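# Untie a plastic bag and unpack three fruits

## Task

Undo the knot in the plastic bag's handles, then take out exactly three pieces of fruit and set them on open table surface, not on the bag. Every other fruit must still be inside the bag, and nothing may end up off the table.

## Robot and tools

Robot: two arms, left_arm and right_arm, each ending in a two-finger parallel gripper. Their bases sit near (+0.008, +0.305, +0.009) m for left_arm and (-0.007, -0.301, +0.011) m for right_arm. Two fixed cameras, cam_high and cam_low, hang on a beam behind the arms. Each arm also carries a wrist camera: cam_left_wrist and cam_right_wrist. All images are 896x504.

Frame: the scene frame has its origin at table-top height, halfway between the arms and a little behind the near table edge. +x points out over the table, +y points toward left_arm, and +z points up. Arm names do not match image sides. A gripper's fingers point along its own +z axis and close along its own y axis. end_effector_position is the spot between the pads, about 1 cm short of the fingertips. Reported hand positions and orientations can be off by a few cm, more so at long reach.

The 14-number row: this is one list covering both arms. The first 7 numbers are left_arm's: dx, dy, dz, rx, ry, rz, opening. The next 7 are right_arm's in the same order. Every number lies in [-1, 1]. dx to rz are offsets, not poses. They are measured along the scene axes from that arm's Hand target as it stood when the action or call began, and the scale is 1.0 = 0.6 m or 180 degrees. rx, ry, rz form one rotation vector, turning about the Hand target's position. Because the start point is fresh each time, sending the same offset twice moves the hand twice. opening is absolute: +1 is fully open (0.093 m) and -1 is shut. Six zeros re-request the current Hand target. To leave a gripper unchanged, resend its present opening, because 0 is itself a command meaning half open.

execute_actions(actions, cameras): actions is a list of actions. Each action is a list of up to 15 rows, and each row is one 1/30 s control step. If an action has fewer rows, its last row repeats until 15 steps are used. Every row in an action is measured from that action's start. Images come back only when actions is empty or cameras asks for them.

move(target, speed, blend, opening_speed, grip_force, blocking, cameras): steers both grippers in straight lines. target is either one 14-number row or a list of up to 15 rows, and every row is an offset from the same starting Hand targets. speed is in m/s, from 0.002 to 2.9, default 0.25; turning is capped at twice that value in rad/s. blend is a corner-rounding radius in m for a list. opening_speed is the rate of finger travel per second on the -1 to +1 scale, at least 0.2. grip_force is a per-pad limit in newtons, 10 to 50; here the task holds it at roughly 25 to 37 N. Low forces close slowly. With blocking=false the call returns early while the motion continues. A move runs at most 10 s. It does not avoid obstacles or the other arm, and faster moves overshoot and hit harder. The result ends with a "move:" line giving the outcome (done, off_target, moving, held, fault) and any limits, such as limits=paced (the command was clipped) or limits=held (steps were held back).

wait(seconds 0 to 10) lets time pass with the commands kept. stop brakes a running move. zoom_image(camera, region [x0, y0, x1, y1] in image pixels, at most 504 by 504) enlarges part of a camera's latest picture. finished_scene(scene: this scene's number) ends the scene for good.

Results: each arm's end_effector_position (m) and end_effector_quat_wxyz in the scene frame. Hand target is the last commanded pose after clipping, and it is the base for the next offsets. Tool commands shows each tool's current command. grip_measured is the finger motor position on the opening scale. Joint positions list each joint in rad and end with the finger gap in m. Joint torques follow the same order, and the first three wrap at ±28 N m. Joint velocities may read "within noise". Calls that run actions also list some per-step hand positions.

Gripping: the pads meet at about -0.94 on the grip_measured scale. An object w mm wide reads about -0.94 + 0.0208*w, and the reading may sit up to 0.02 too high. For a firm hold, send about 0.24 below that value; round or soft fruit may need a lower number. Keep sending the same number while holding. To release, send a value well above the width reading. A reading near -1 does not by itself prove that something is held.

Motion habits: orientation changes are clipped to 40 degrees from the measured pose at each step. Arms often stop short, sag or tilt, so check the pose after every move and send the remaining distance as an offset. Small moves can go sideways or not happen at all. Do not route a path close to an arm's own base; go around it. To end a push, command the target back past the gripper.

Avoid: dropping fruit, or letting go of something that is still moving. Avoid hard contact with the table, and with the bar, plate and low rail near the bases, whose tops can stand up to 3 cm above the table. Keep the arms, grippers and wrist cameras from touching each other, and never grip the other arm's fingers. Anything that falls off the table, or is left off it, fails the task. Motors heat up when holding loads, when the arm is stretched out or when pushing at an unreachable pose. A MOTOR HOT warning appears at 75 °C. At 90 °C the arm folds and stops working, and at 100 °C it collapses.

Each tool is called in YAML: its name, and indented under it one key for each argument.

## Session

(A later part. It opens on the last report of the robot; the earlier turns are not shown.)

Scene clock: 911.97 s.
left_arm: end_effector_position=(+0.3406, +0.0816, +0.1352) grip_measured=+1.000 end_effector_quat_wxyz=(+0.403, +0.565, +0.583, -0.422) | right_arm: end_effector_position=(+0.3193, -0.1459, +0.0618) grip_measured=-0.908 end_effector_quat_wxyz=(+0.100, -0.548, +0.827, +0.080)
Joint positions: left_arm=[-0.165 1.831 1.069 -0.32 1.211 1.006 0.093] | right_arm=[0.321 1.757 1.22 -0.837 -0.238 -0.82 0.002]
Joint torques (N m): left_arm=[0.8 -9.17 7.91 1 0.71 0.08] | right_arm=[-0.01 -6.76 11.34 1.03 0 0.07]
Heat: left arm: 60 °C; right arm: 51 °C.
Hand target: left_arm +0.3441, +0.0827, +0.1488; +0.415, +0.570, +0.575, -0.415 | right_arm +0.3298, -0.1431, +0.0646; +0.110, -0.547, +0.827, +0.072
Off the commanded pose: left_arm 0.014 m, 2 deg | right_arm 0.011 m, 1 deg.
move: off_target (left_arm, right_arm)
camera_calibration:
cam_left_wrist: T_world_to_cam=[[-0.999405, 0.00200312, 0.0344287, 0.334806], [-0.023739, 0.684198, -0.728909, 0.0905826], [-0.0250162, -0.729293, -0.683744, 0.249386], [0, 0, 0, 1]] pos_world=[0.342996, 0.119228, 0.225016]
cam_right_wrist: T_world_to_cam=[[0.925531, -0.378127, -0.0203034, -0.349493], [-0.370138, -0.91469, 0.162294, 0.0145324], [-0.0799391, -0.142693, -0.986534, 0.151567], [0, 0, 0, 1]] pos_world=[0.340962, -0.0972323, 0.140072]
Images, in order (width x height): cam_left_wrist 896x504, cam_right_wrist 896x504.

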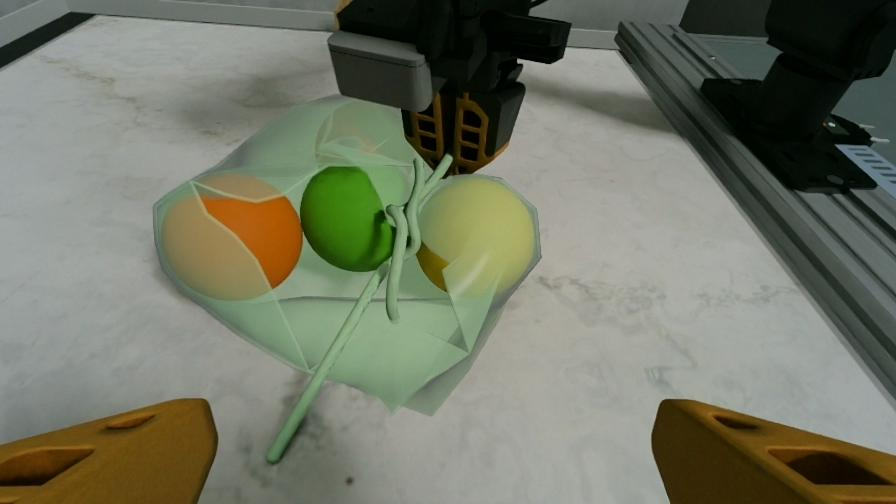

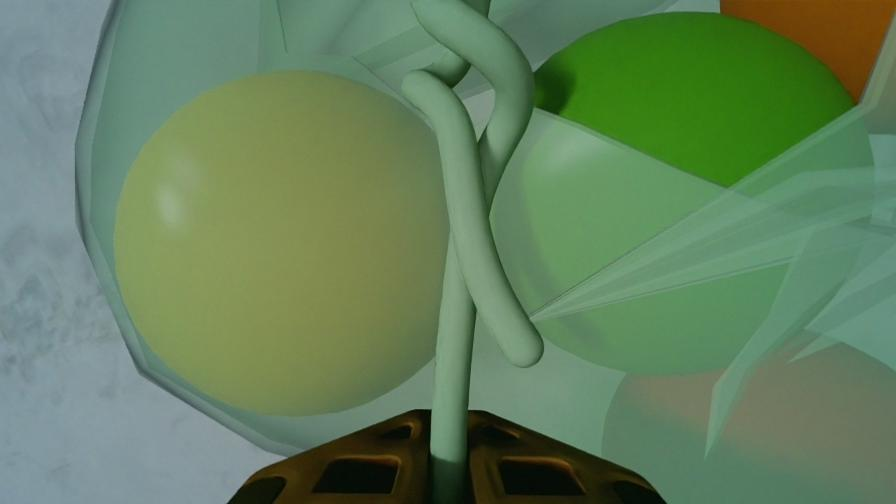

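move:
  target: [0,0,0,0,0,0,1, 0.01,0.0333,0.02,0,0,0,-1]
  speed: 0.04
  cameras: ["cam_left_wrist","cam_right_wrist"]

zoom_image:
  camera: "cam_left_wrist"
  region: [340, 100, 500, 320]

zoom_image:
  camera: "cam_right_wrist"
  region: [340, 0, 580, 350]

Scene clock: 923.37 s.
left_arm: end_effector_position=(+0.3406, +0.0816, +0.1352) grip_measured=+1.000 end_effector_quat_wxyz=(+0.403, +0.565, +0.583, -0.422) | right_arm: end_effector_position=(+0.3325, -0.1235, +0.0745) grip_measured=-0.908 end_effector_quat_wxyz=(+0.115, -0.549, +0.824, +0.076)
Joint positions: left_arm=[-0.165 1.831 1.069 -0.32 1.211 1.006 0.093] | right_arm=[0.369 1.788 1.308 -0.852 -0.227 -0.772 0.002]
Joint torques (N m): left_arm=[0.81 -9.14 7.92 1.01 0.7 0.09] | right_arm=[0.05 -7.1 11.63 0.75 -0.02 0.07]
Heat: left arm: 60 °C; right arm: 54 °C.
Hand target: left_arm +0.3441, +0.0827, +0.1488; +0.415, +0.570, +0.575, -0.415 | right_arm +0.3358, -0.1231, +0.0765; +0.110, -0.547, +0.827, +0.072
Off the commanded pose: left_arm 0.014 m, 2 deg | right_arm 0.004 m, 1 deg.
move: off_target (left_arm)
camera_calibration:
cam_left_wrist: T_world_to_cam=[[-0.999405, 0.00200312, 0.0344287, 0.334806], [-0.023739, 0.684198, -0.728909, 0.0905826], [-0.0250162, -0.729293, -0.683744, 0.249386], [0, 0, 0, 1]] pos_world=[0.342996, 0.119228, 0.225016]
cam_right_wrist: T_world_to_cam=[[0.926302, -0.376771, 0.00288017, -0.354888], [-0.373323, -0.916738, 0.142199, 0.0401608], [-0.0509363, -0.132795, -0.989834, 0.160167], [0, 0, 0, 1]] pos_world=[0.351885, -0.0756252, 0.15385]
Images, in order (width x height): cam_left_wrist 896x504, cam_right_wrist 896x504.

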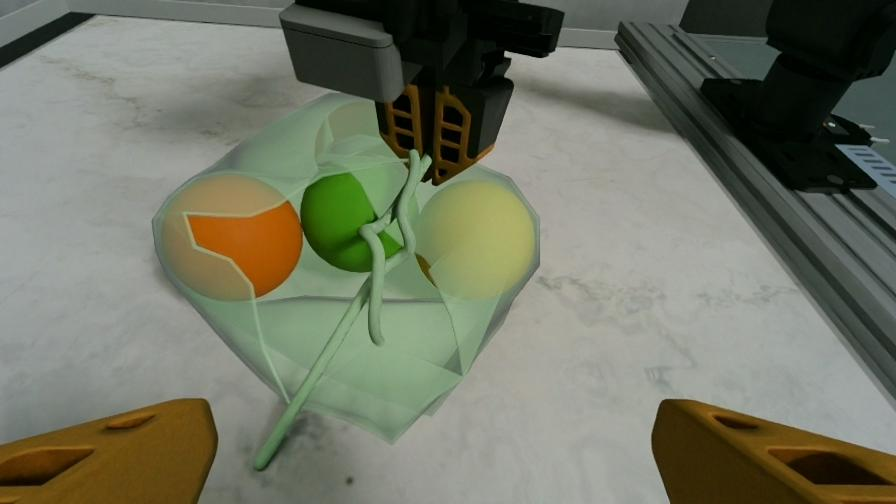

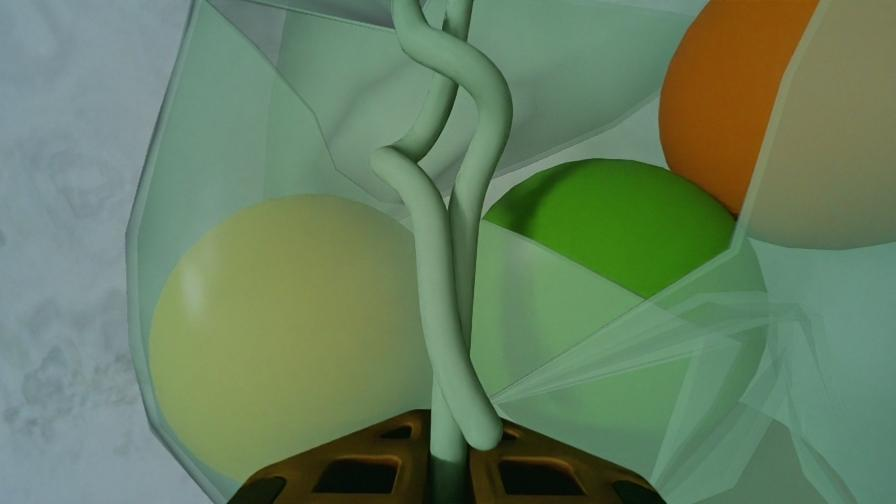

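Scaled by 2.291 from the camera's 896x504 image, which has a finer 1280x720 frame.

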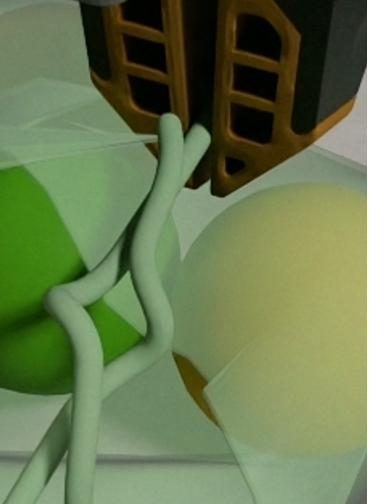

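Scaled by 1.440 from the camera's 896x504 image, which has a finer 1280x720 frame.

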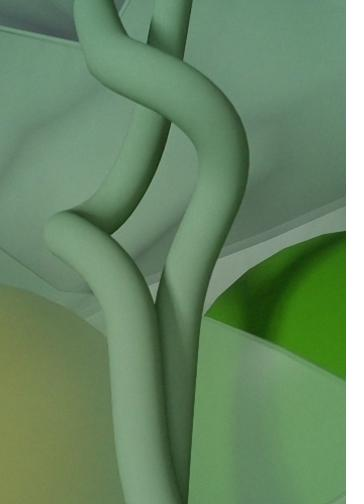

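move:
  target: [0,0,0,0,0,0,1, 0.0,0.0,0.02,0.179,-0.076,0,-1]
  speed: 0.08
  cameras: ["cam_left_wrist","cam_right_wrist"]

zoom_image:
  camera: "cam_left_wrist"
  region: [340, 100, 500, 320]

zoom_image:
  camera: "cam_right_wrist"
  region: [340, 0, 580, 350]

Scene clock: 944.47 s.
left_arm: end_effector_position=(+0.3406, +0.0816, +0.1352) grip_measured=+1.000 end_effector_quat_wxyz=(+0.403, +0.565, +0.583, -0.422) | right_arm: end_effector_position=(+0.3367, -0.1210, +0.0803) grip_measured=-0.908 end_effector_quat_wxyz=(+0.339, -0.503, +0.760, +0.233)
Joint positions: left_arm=[-0.165 1.831 1.069 -0.32 1.211 1.006 0.093] | right_arm=[0.178 1.63 0.87 -0.211 -0.715 -0.757 0.002]
Joint torques (N m): left_arm=[0.84 -9.11 7.9 1 0.72 0.07] | right_arm=[-0.98 -9.99 6.68 1.86 -0.5 0.06]
Heat: left arm: 60 °C; right arm: 54 °C.
Hand target: left_arm +0.3441, +0.0827, +0.1488; +0.415, +0.570, +0.575, -0.415 | right_arm +0.3357, -0.1230, +0.0886; +0.353, -0.500, +0.756, +0.233
Off the commanded pose: left_arm 0.014 m, 2 deg | right_arm 0.009 m, 2 deg.
move: off_target (left_arm)
camera_calibration:
cam_left_wrist: T_world_to_cam=[[-0.999405, 0.00200312, 0.0344287, 0.334806], [-0.023739, 0.684198, -0.728909, 0.0905826], [-0.0250162, -0.729293, -0.683744, 0.249386], [0, 0, 0, 1]] pos_world=[0.342996, 0.119228, 0.225016]
cam_right_wrist: T_world_to_cam=[[0.925277, -0.379244, -0.00604864, -0.357022], [-0.347314, -0.840751, -0.415345, 0.0883701], [0.152431, 0.38641, -0.909644, 0.154396], [0, 0, 0, 1]] pos_world=[0.337501, -0.120761, 0.17499]
Images, in order (width x height): cam_left_wrist 896x504, cam_right_wrist 896x504.

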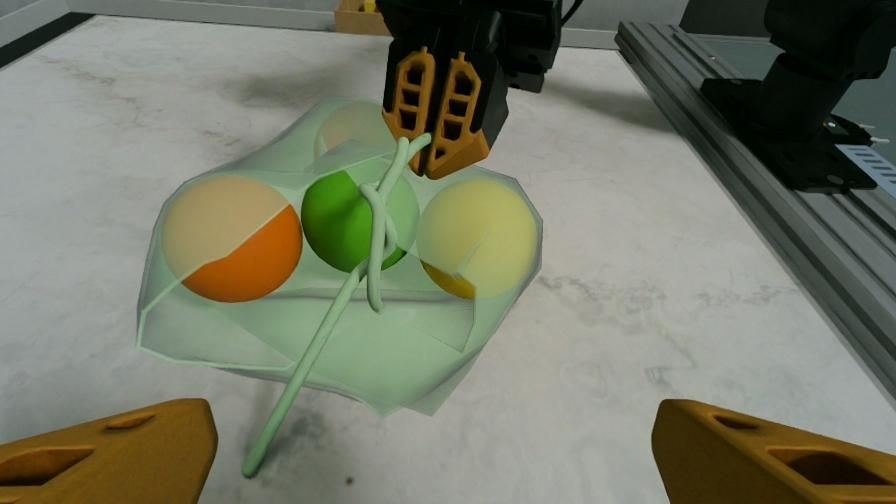

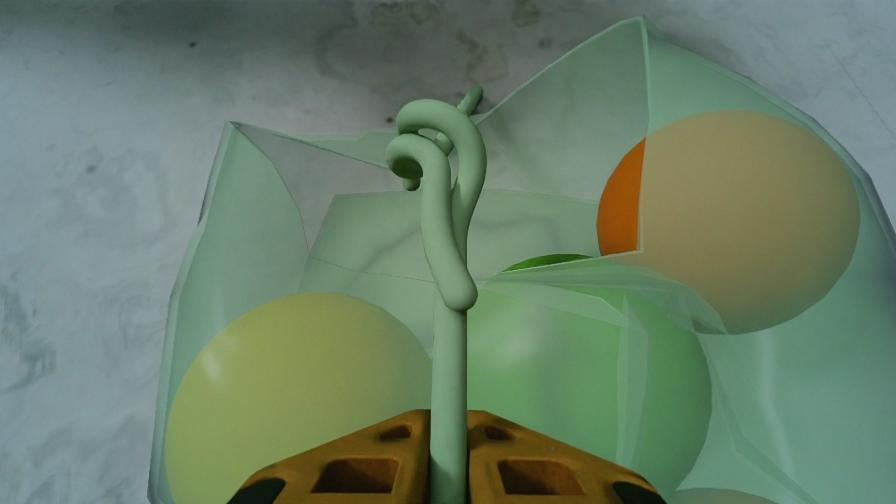

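Scaled by 2.291 from the camera's 896x504 image, which has a finer 1280x720 frame.

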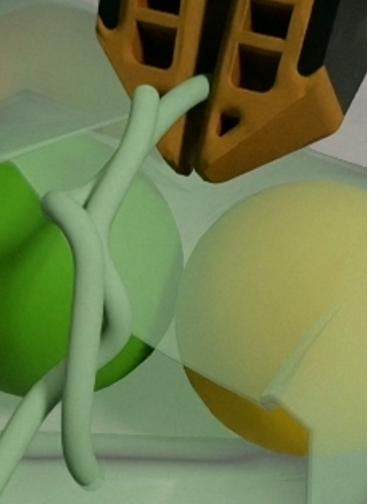

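Scaled by 1.440 from the camera's 896x504 image, which has a finer 1280x720 frame.

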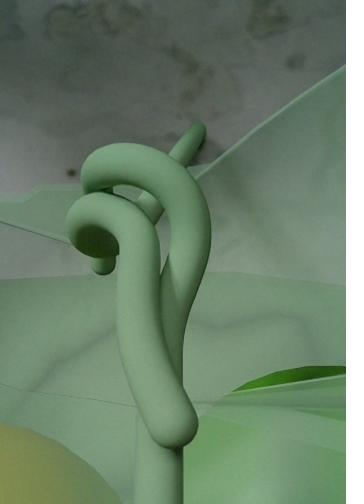

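move:
  target: [0.0507,-0.1045,-0.1447,0,0,0,-0.5, 0,0,0,0,0,0,-1]
  speed: 0.1
  cameras: ["cam_left_wrist","cam_right_wrist"]

zoom_image:
  camera: "cam_left_wrist"
  region: [300, 150, 600, 500]

zoom_image:
  camera: "cam_right_wrist"
  region: [340, 0, 580, 350]

Scene clock: 998.67 s.
left_arm: end_effector_position=(+0.3689, +0.0217, +0.0658) grip_measured=-0.498 end_effector_quat_wxyz=(+0.415, +0.572, +0.569, -0.420) | right_arm: end_effector_position=(+0.3367, -0.1209, +0.0804) grip_measured=-0.908 end_effector_quat_wxyz=(+0.340, -0.503, +0.760, +0.233)
Joint positions: left_arm=[-0.304 2.113 1.069 0.258 1.142 0.726 0.021] | right_arm=[0.178 1.63 0.87 -0.21 -0.715 -0.756 0.002]
Joint torques (N m): left_arm=[0.13 -7.6 6.86 1.65 0.36 -0.13] | right_arm=[-0.96 -10 6.69 1.87 -0.49 0.06]
Heat: left arm: 60 °C; right arm: 51 °C.
Hand target: left_arm +0.3746, +0.0200, +0.0621; +0.415, +0.570, +0.575, -0.415 | right_arm +0.3357, -0.1230, +0.0886; +0.353, -0.500, +0.756, +0.233
Off the commanded pose: left_arm 0.007 m, 1 deg | right_arm 0.008 m, 2 deg.
move: done
camera_calibration:
cam_left_wrist: T_world_to_cam=[[-0.99988, 0.0154715, 0.000445874, 0.367704], [0.0100568, 0.671305, -0.741113, 0.0702329], [-0.0117654, -0.74102, -0.67138, 0.153565], [0, 0, 0, 1]] pos_world=[0.36876, 0.0609583, 0.154987]
cam_right_wrist: T_world_to_cam=[[0.925276, -0.379249, -0.0058547, -0.357148], [-0.347139, -0.840515, -0.415967, 0.0885255], [0.152834, 0.386917, -0.909361, 0.154347], [0, 0, 0, 1]] pos_world=[0.337602, -0.12076, 0.17509]
Images, in order (width x height): cam_left_wrist 896x504, cam_right_wrist 896x504.

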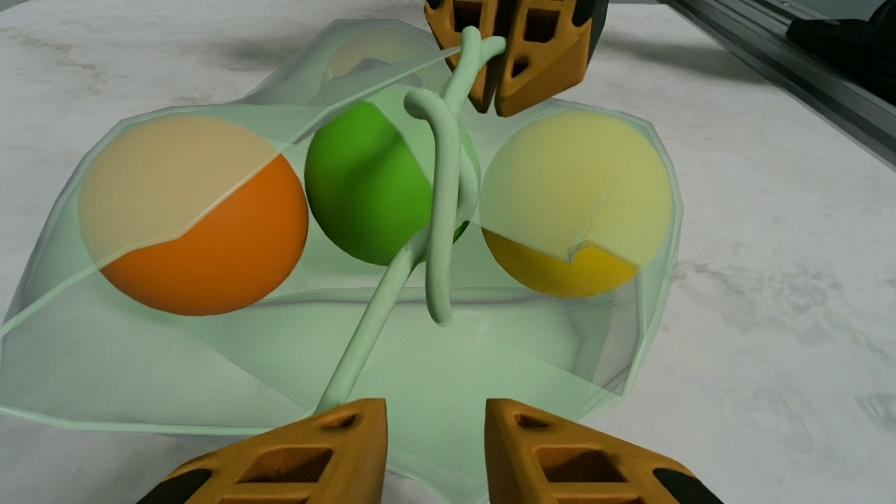

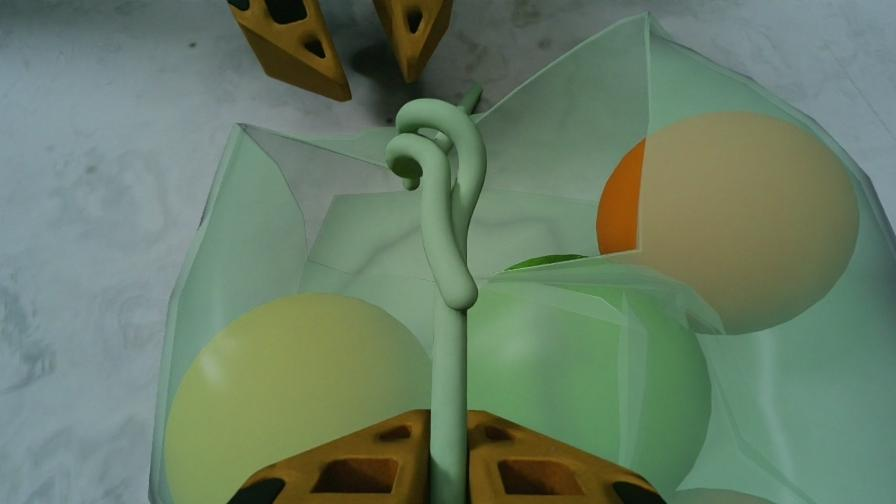

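Scaled by 1.440 from the camera's 896x504 image, which has a finer 1280x720 frame.

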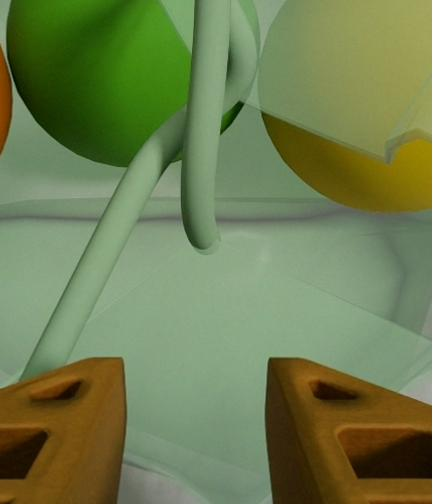

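Scaled by 1.440 from the camera's 896x504 image, which has a finer 1280x720 frame.

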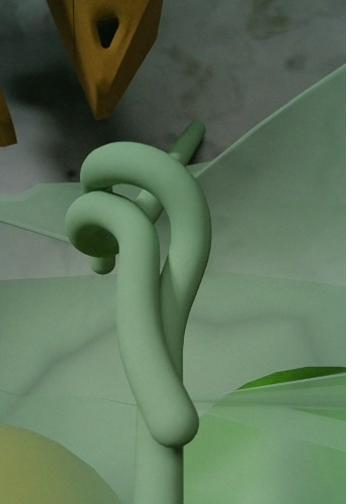

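move:
  target: [0.0027,-0.055,-0.0167,0,0,0,-0.64, 0,0,0,0,0,0,-1]
  speed: 0.06
  cameras: ["cam_left_wrist","cam_right_wrist"]

zoom_image:
  camera: "cam_left_wrist"
  region: [300, 150, 600, 500]

zoom_image:
  camera: "cam_right_wrist"
  region: [340, 0, 580, 350]

Scene clock: 1025.63 s.
left_arm: end_effector_position=(+0.3698, -0.0107, +0.0562) grip_measured=-0.638 end_effector_quat_wxyz=(+0.414, +0.573, +0.569, -0.420) | right_arm: end_effector_position=(+0.3367, -0.1209, +0.0804) grip_measured=-0.908 end_effector_quat_wxyz=(+0.340, -0.503, +0.760, +0.233)
Joint positions: left_arm=[-0.382 2.175 1.097 0.392 1.084 0.614 0.015] | right_arm=[0.178 1.63 0.87 -0.21 -0.715 -0.756 0.002]
Joint torques (N m): left_arm=[0.17 -7.65 7.19 1.8 0.28 -0.13] | right_arm=[-0.96 -9.99 6.75 1.85 -0.48 0.09]
Heat: left arm: 55 °C; right arm: 50 °C.
Hand target: left_arm +0.3762, -0.0130, +0.0519; +0.415, +0.570, +0.575, -0.415 | right_arm +0.3357, -0.1230, +0.0886; +0.353, -0.500, +0.756, +0.233
Off the commanded pose: left_arm 0.008 m, 1 deg | right_arm 0.009 m, 2 deg.
move: done
camera_calibration:
cam_left_wrist: T_world_to_cam=[[-0.999859, 0.0167864, -0.000344944, 0.369183], [0.0115504, 0.672786, -0.739747, 0.0842811], [-0.0121856, -0.739647, -0.672885, 0.123376], [0, 0, 0, 1]] pos_world=[0.369661, 0.0283542, 0.145492]
cam_right_wrist: T_world_to_cam=[[0.925276, -0.379249, -0.0058547, -0.357148], [-0.347139, -0.840515, -0.415967, 0.0885255], [0.152834, 0.386917, -0.909361, 0.154347], [0, 0, 0, 1]] pos_world=[0.337602, -0.12076, 0.17509]
Images, in order (width x height): cam_left_wrist 896x504, cam_right_wrist 896x504.

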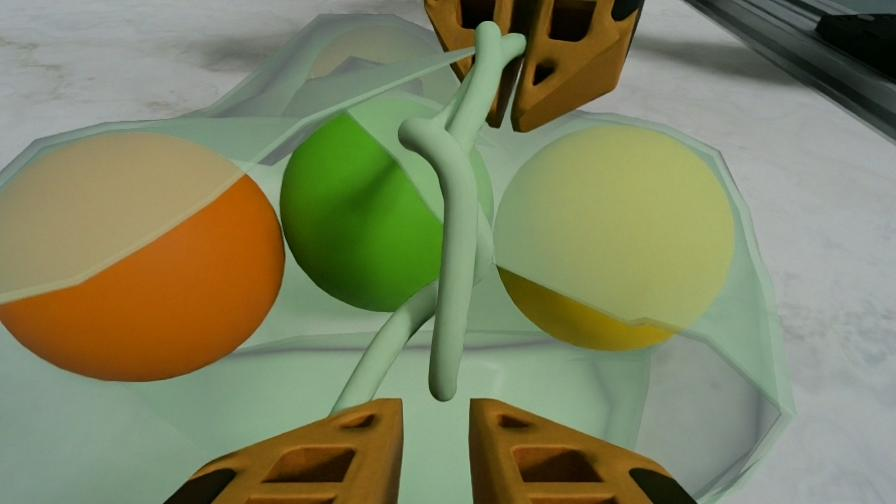

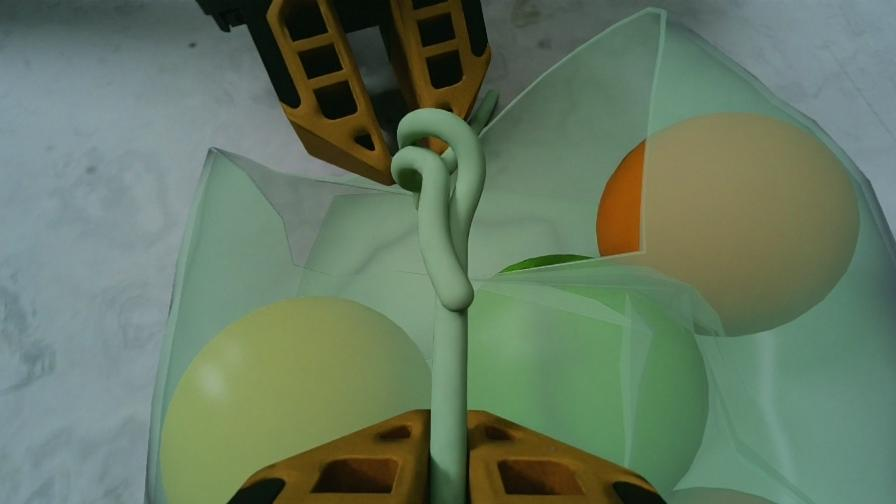

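Scaled by 1.440 from the camera's 896x504 image, which has a finer 1280x720 frame.

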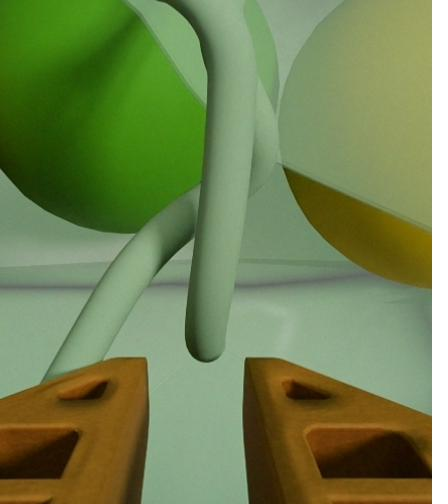

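Scaled by 1.440 from the camera's 896x504 image, which has a finer 1280x720 frame.

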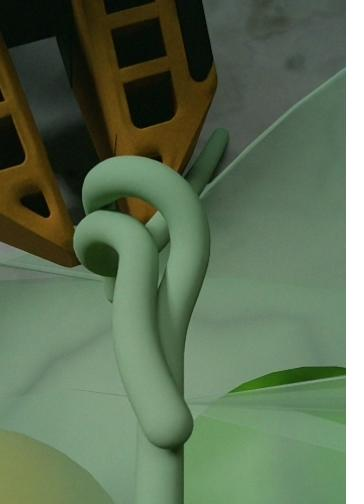

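move:
  target: [0.0,-0.0325,-0.009,0,0,0,-0.64, 0,0,0,0,0,0,-1]
  speed: 0.05
  cameras: ["cam_left_wrist","cam_right_wrist"]

zoom_image:
  camera: "cam_left_wrist"
  region: [300, 150, 600, 500]

zoom_image:
  camera: "cam_right_wrist"
  region: [340, 0, 580, 350]

Scene clock: 1040.50 s.
left_arm: end_effector_position=(+0.3699, -0.0303, +0.0511) grip_measured=-0.638 end_effector_quat_wxyz=(+0.414, +0.574, +0.569, -0.420) | right_arm: end_effector_position=(+0.3367, -0.1209, +0.0804) grip_measured=-0.908 end_effector_quat_wxyz=(+0.340, -0.503, +0.760, +0.233)
Joint positions: left_arm=[-0.426 2.213 1.124 0.451 1.049 0.56 0.015] | right_arm=[0.178 1.63 0.87 -0.21 -0.715 -0.756 0.002]
Joint torques (N m): left_arm=[0.17 -7.84 7.12 1.87 0.27 -0.11] | right_arm=[-1.02 -9.98 6.58 1.86 -0.49 0.08]
Heat: left arm: 54 °C; right arm: 50 °C.
Hand target: left_arm +0.3761, -0.0325, +0.0465; +0.415, +0.570, +0.575, -0.415 | right_arm +0.3357, -0.1230, +0.0886; +0.353, -0.500, +0.756, +0.233
Off the commanded pose: left_arm 0.008 m, 1 deg | right_arm 0.009 m, 2 deg.
move: done
camera_calibration:
cam_left_wrist: T_world_to_cam=[[-0.999844, 0.0176064, -0.00121217, 0.36962], [0.0127513, 0.673228, -0.739325, 0.09319], [-0.0122008, -0.739225, -0.673348, 0.105514], [0, 0, 0, 1]] pos_world=[0.369661, 0.00875279, 0.140393]
cam_right_wrist: T_world_to_cam=[[0.925276, -0.379249, -0.0058547, -0.357148], [-0.347139, -0.840515, -0.415967, 0.0885255], [0.152834, 0.386917, -0.909361, 0.154347], [0, 0, 0, 1]] pos_world=[0.337602, -0.12076, 0.17509]
Images, in order (width x height): cam_left_wrist 896x504, cam_right_wrist 896x504.

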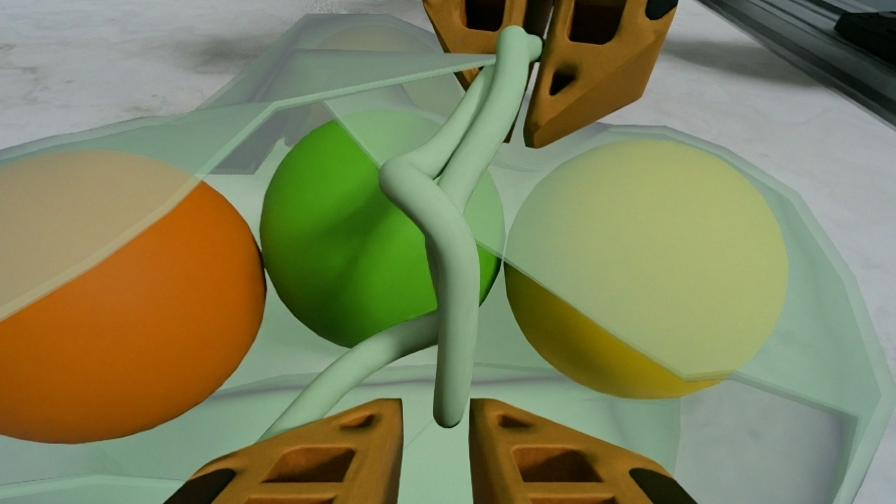

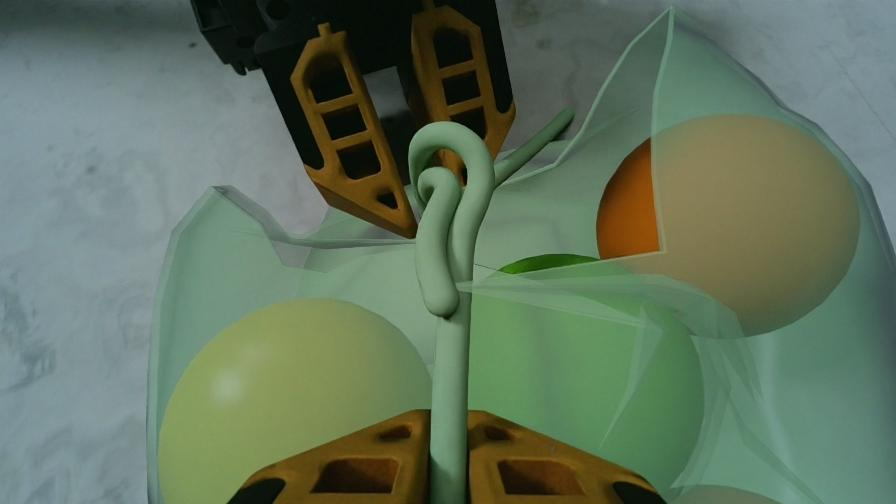

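Scaled by 1.440 from the camera's 896x504 image, which has a finer 1280x720 frame.

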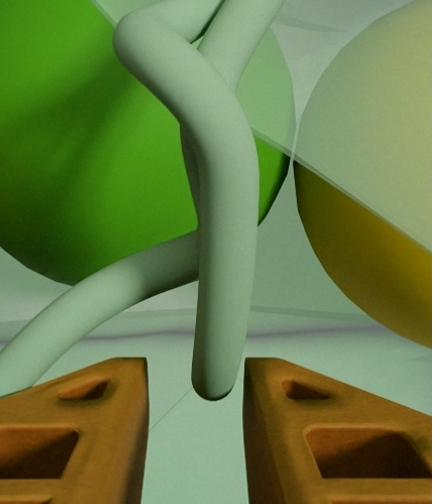

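Scaled by 1.440 from the camera's 896x504 image, which has a finer 1280x720 frame.

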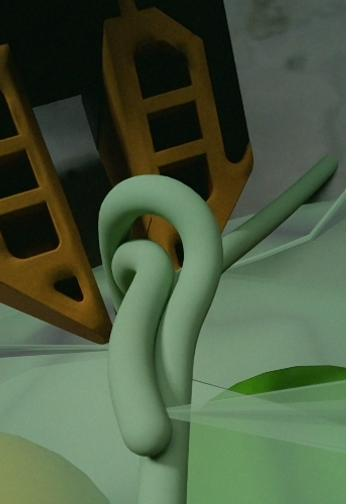

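move:
  target:
    - [0,0,0.04,0,0,0,-0.64, 0,0,0,0,0,0,-1]
    - [0.0,-0.0283,0.042,0,0,0,-0.64, 0,0,0,0,0,0,-1]
  speed: 0.05
  cameras: ["cam_left_wrist","cam_right_wrist"]

zoom_image:
  camera: "cam_left_wrist"
  region: [300, 150, 600, 500]

zoom_image:
  camera: "cam_right_wrist"
  region: [340, 0, 580, 350]

Scene clock: 1074.50 s.
left_arm: end_effector_position=(+0.3693, -0.0474, +0.0642) grip_measured=-0.638 end_effector_quat_wxyz=(+0.408, +0.573, +0.573, -0.422) | right_arm: end_effector_position=(+0.3368, -0.1209, +0.0804) grip_measured=-0.908 end_effector_quat_wxyz=(+0.340, -0.503, +0.760, +0.233)
Joint positions: left_arm=[-0.464 2.195 1.166 0.41 1.02 0.519 0.015] | right_arm=[0.178 1.63 0.87 -0.209 -0.715 -0.756 0.002]
Joint torques (N m): left_arm=[0.29 -10.21 7.38 1.77 0.28 -0.09] | right_arm=[-0.91 -10.06 6.72 1.86 -0.48 0.07]
Heat: left arm: 57 °C; right arm: 50 °C.
Hand target: left_arm +0.3762, -0.0494, +0.0718; +0.415, +0.570, +0.575, -0.415 | right_arm +0.3357, -0.1230, +0.0886; +0.353, -0.500, +0.756, +0.233
Off the commanded pose: left_arm 0.010 m, 1 deg | right_arm 0.008 m, 2 deg.
move: done
camera_calibration:
cam_left_wrist: T_world_to_cam=[[-0.999745, 0.0188824, 0.0123966, 0.368458], [0.0037079, 0.678555, -0.73454, 0.117684], [-0.0222816, -0.734307, -0.678452, 0.10602], [0, 0, 0, 1]] pos_world=[0.37029, -0.00896133, 0.153805]
cam_right_wrist: T_world_to_cam=[[0.92529, -0.37922, -0.00547574, -0.357216], [-0.346926, -0.840483, -0.416209, 0.0884999], [0.153233, 0.387014, -0.909252, 0.154205], [0, 0, 0, 1]] pos_world=[0.337603, -0.12076, 0.175089]
Images, in order (width x height): cam_left_wrist 896x504, cam_right_wrist 896x504.

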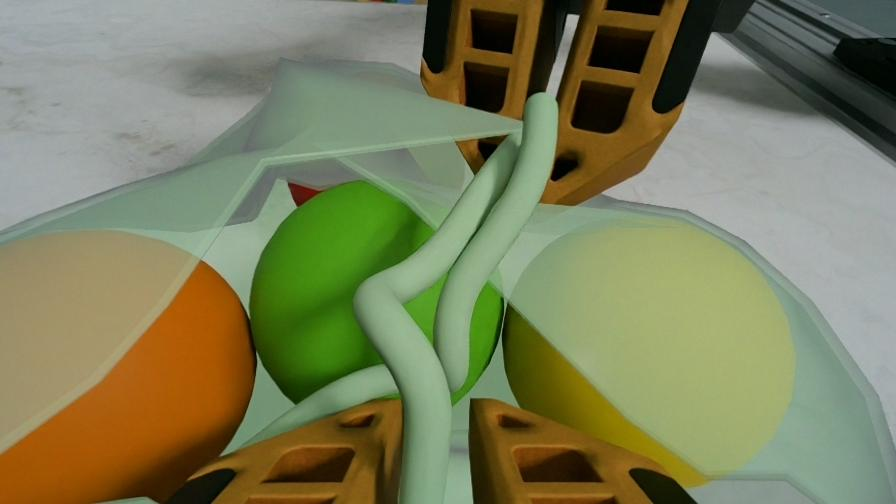

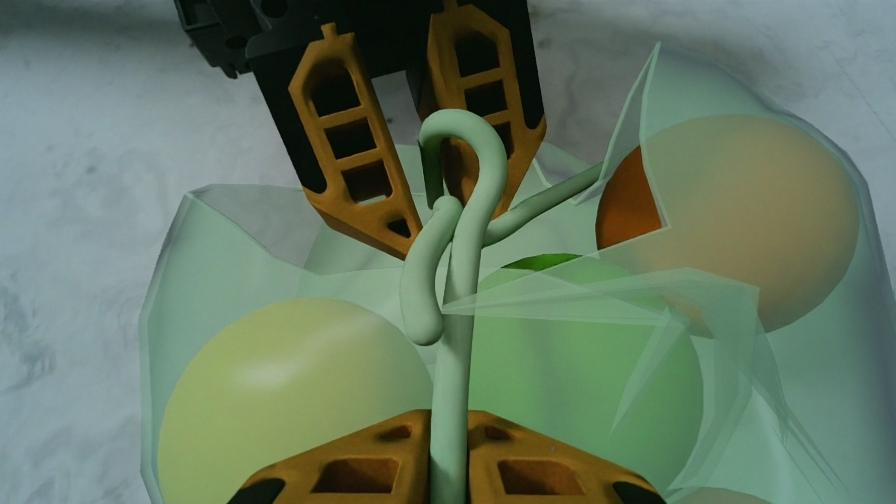

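Scaled by 1.440 from the camera's 896x504 image, which has a finer 1280x720 frame.

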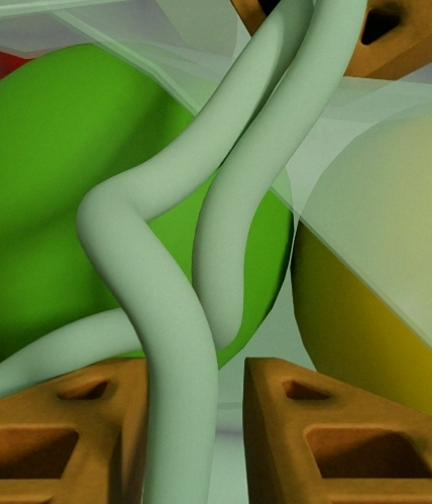

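Scaled by 1.440 from the camera's 896x504 image, which has a finer 1280x720 frame.

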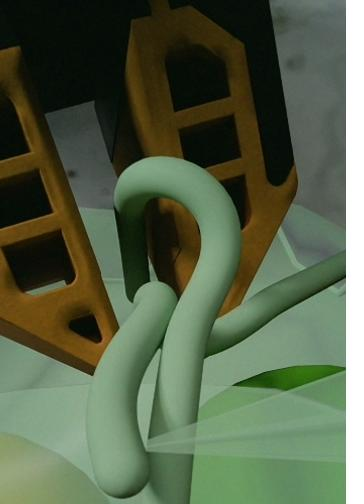

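move:
  target: [0,0,0,0,0,0,-1, 0,0,0,0,0,0,-1]
  opening_speed: 0.3
  cameras: ["cam_left_wrist","cam_right_wrist"]

zoom_image:
  camera: "cam_left_wrist"
  region: [300, 150, 600, 500]

zoom_image:
  camera: "cam_right_wrist"
  region: [340, 0, 580, 350]

Scene clock: 1086.60 s.
left_arm: end_effector_position=(+0.3694, -0.0474, +0.0642) grip_measured=-0.907 end_effector_quat_wxyz=(+0.408, +0.572, +0.573, -0.422) | right_arm: end_effector_position=(+0.3368, -0.1209, +0.0804) grip_measured=-0.908 end_effector_quat_wxyz=(+0.340, -0.503, +0.760, +0.233)
Joint positions: left_arm=[-0.464 2.195 1.166 0.41 1.019 0.519 0.002] | right_arm=[0.178 1.63 0.87 -0.209 -0.715 -0.756 0.002]
Joint torques (N m): left_arm=[0.28 -10.21 7.36 1.77 0.28 -0.11] | right_arm=[-0.96 -9.99 6.56 1.86 -0.47 0.08]
Heat: left arm: 60 °C; right arm: 50 °C.
Hand target: left_arm +0.3762, -0.0494, +0.0718; +0.415, +0.570, +0.574, -0.415 | right_arm +0.3357, -0.1230, +0.0886; +0.353, -0.500, +0.756, +0.233
Off the commanded pose: left_arm 0.010 m, 1 deg | right_arm 0.008 m, 2 deg.
move: done
camera_calibration:
cam_left_wrist: T_world_to_cam=[[-0.999748, 0.0183317, 0.0129785, 0.368466], [0.00291345, 0.678784, -0.734332, 0.117875], [-0.0222711, -0.734109, -0.678666, 0.105985], [0, 0, 0, 1]] pos_world=[0.37039, -0.00896176, 0.153706]
cam_right_wrist: T_world_to_cam=[[0.92529, -0.37922, -0.00547574, -0.357216], [-0.346926, -0.840483, -0.416209, 0.0884999], [0.153233, 0.387014, -0.909252, 0.154205], [0, 0, 0, 1]] pos_world=[0.337603, -0.12076, 0.175089]
Images, in order (width x height): cam_left_wrist 896x504, cam_right_wrist 896x504.

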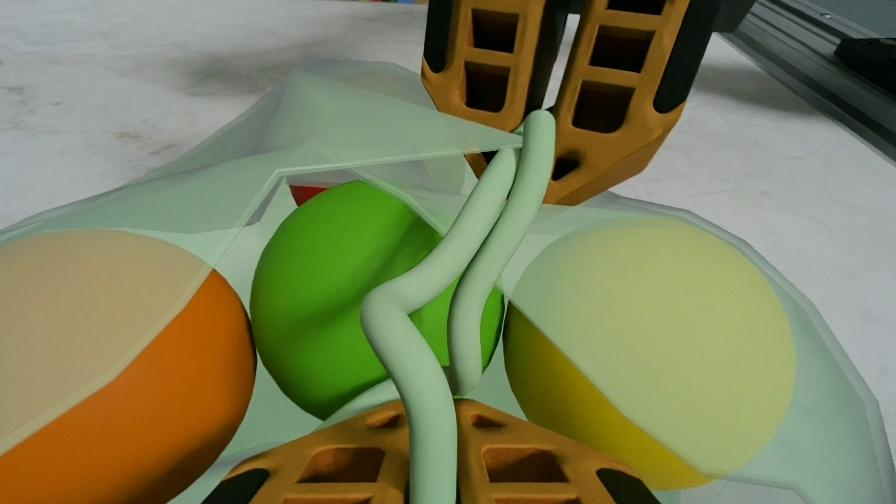

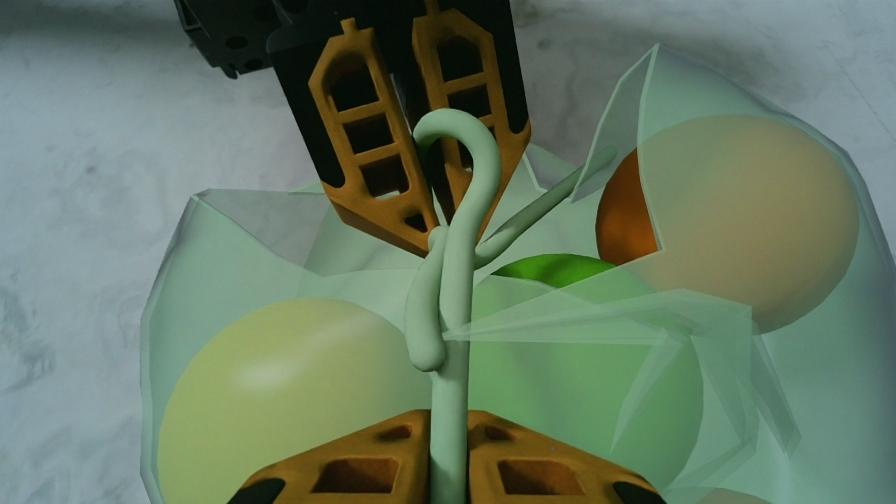

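Scaled by 1.440 from the camera's 896x504 image, which has a finer 1280x720 frame.

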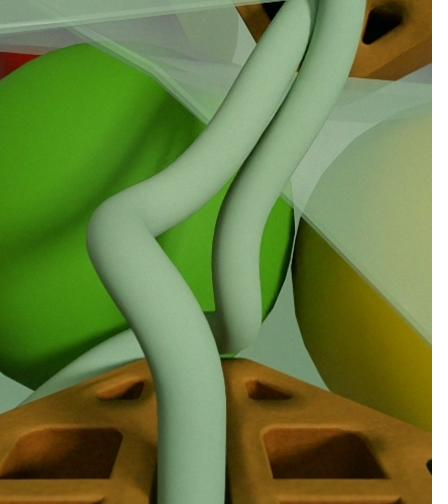

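Scaled by 1.440 from the camera's 896x504 image, which has a finer 1280x720 frame.

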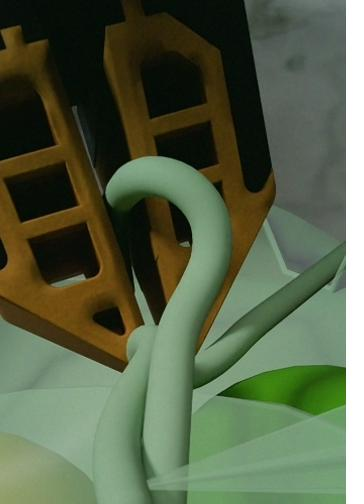

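move:
  target:
    - [0,0,0,0,0,0,-1, 0,0,0,0,0,0,-0.5]
    - [0,0,0,0,0,0,-1, -0.04,-0.09,0.1,0,0,0,-0.5]
  speed: 0.06
  cameras: ["cam_left_wrist","cam_right_wrist","cam_high"]

zoom_image:
  camera: "cam_left_wrist"
  region: [300, 50, 600, 400]

zoom_image:
  camera: "cam_right_wrist"
  region: [340, 150, 580, 500]

Scene clock: 1105.67 s.
left_arm: end_effector_position=(+0.3694, -0.0474, +0.0642) grip_measured=-0.907 end_effector_quat_wxyz=(+0.408, +0.572, +0.573, -0.422) | right_arm: end_effector_position=(+0.3069, -0.1759, +0.1310) grip_measured=-0.501 end_effector_quat_wxyz=(+0.335, -0.495, +0.765, +0.240)
Joint positions: left_arm=[-0.464 2.195 1.166 0.41 1.019 0.519 0.002] | right_arm=[-0.018 1.45 0.928 -0.62 -0.818 -0.975 0.021]
Joint torques (N m): left_arm=[0.31 -10.19 7.41 1.77 0.26 -0.12] | right_arm=[-0.79 -7.94 12.05 1.1 -0.58 -0.08]
Heat: left arm: 62 °C; right arm: 50 °C.
Hand target: left_arm +0.3762, -0.0494, +0.0719; +0.415, +0.570, +0.574, -0.415 | right_arm +0.3117, -0.1771, +0.1485; +0.353, -0.500, +0.756, +0.233
Off the commanded pose: left_arm 0.010 m, 1 deg | right_arm 0.018 m, 2 deg.
move: off_target (right_arm)
camera_calibration:
cam_left_wrist: T_world_to_cam=[[-0.999748, 0.0183317, 0.0129785, 0.368466], [0.00291345, 0.678784, -0.734332, 0.117875], [-0.0222711, -0.734109, -0.678666, 0.105985], [0, 0, 0, 1]] pos_world=[0.37039, -0.00896176, 0.153706]
cam_right_wrist: T_world_to_cam=[[0.920936, -0.388647, -0.0288119, -0.347296], [-0.364557, -0.832999, -0.416185, 0.0597551], [0.137749, 0.393784, -0.908823, 0.231974], [0, 0, 0, 1]] pos_world=[0.309668, -0.176547, 0.225686]
Images, in order (width x height): cam_high 896x504, cam_left_wrist 896x504, cam_right_wrist 896x504.

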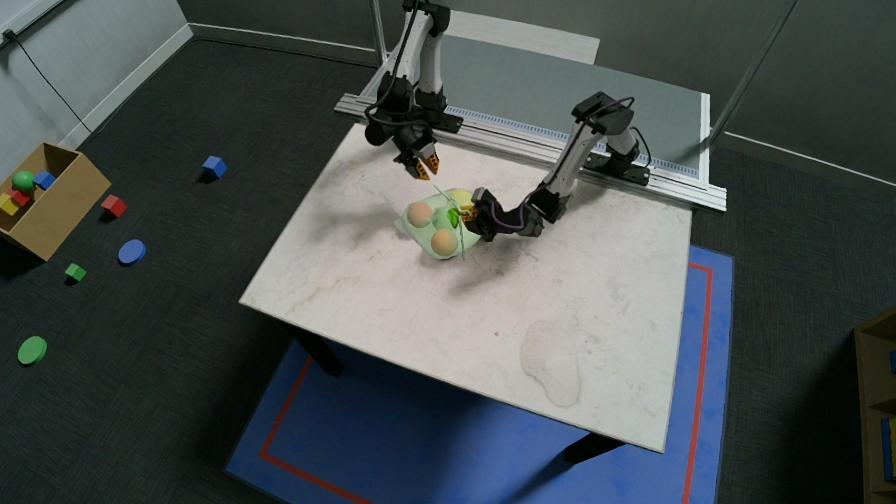

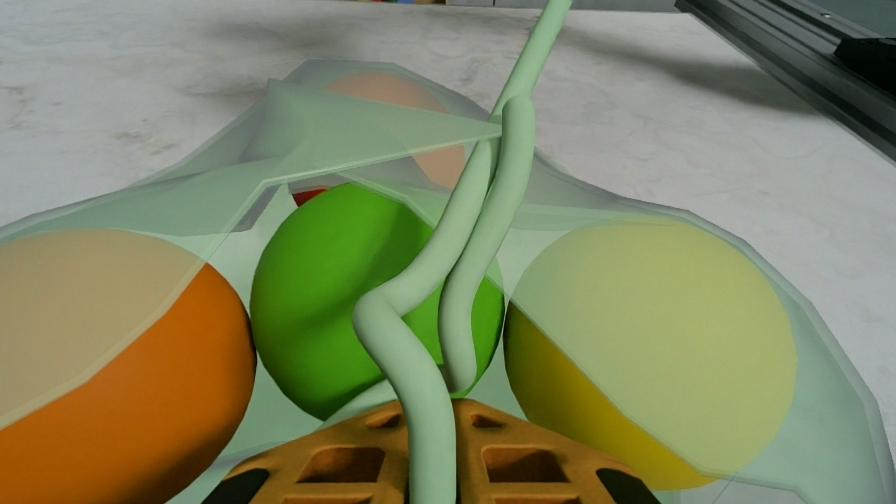

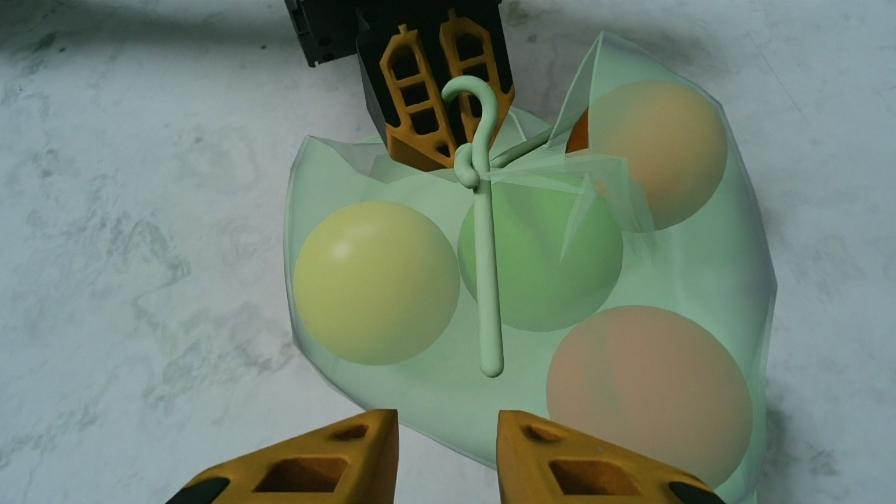

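Scaled by 1.440 from the camera's 896x504 image, which has a finer 1280x720 frame.

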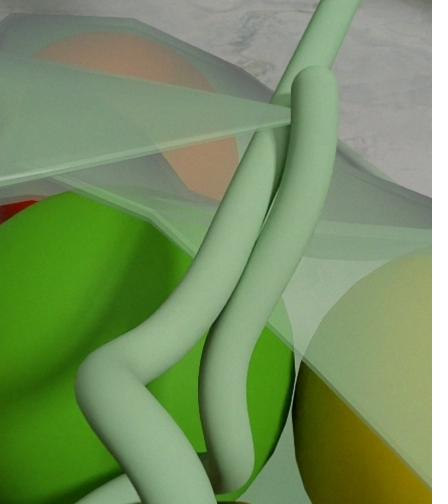

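Scaled by 1.440 from the camera's 896x504 image, which has a finer 1280x720 frame.

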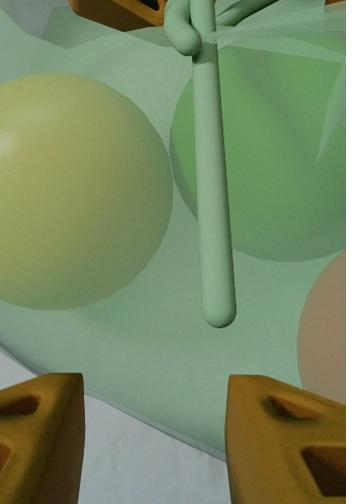

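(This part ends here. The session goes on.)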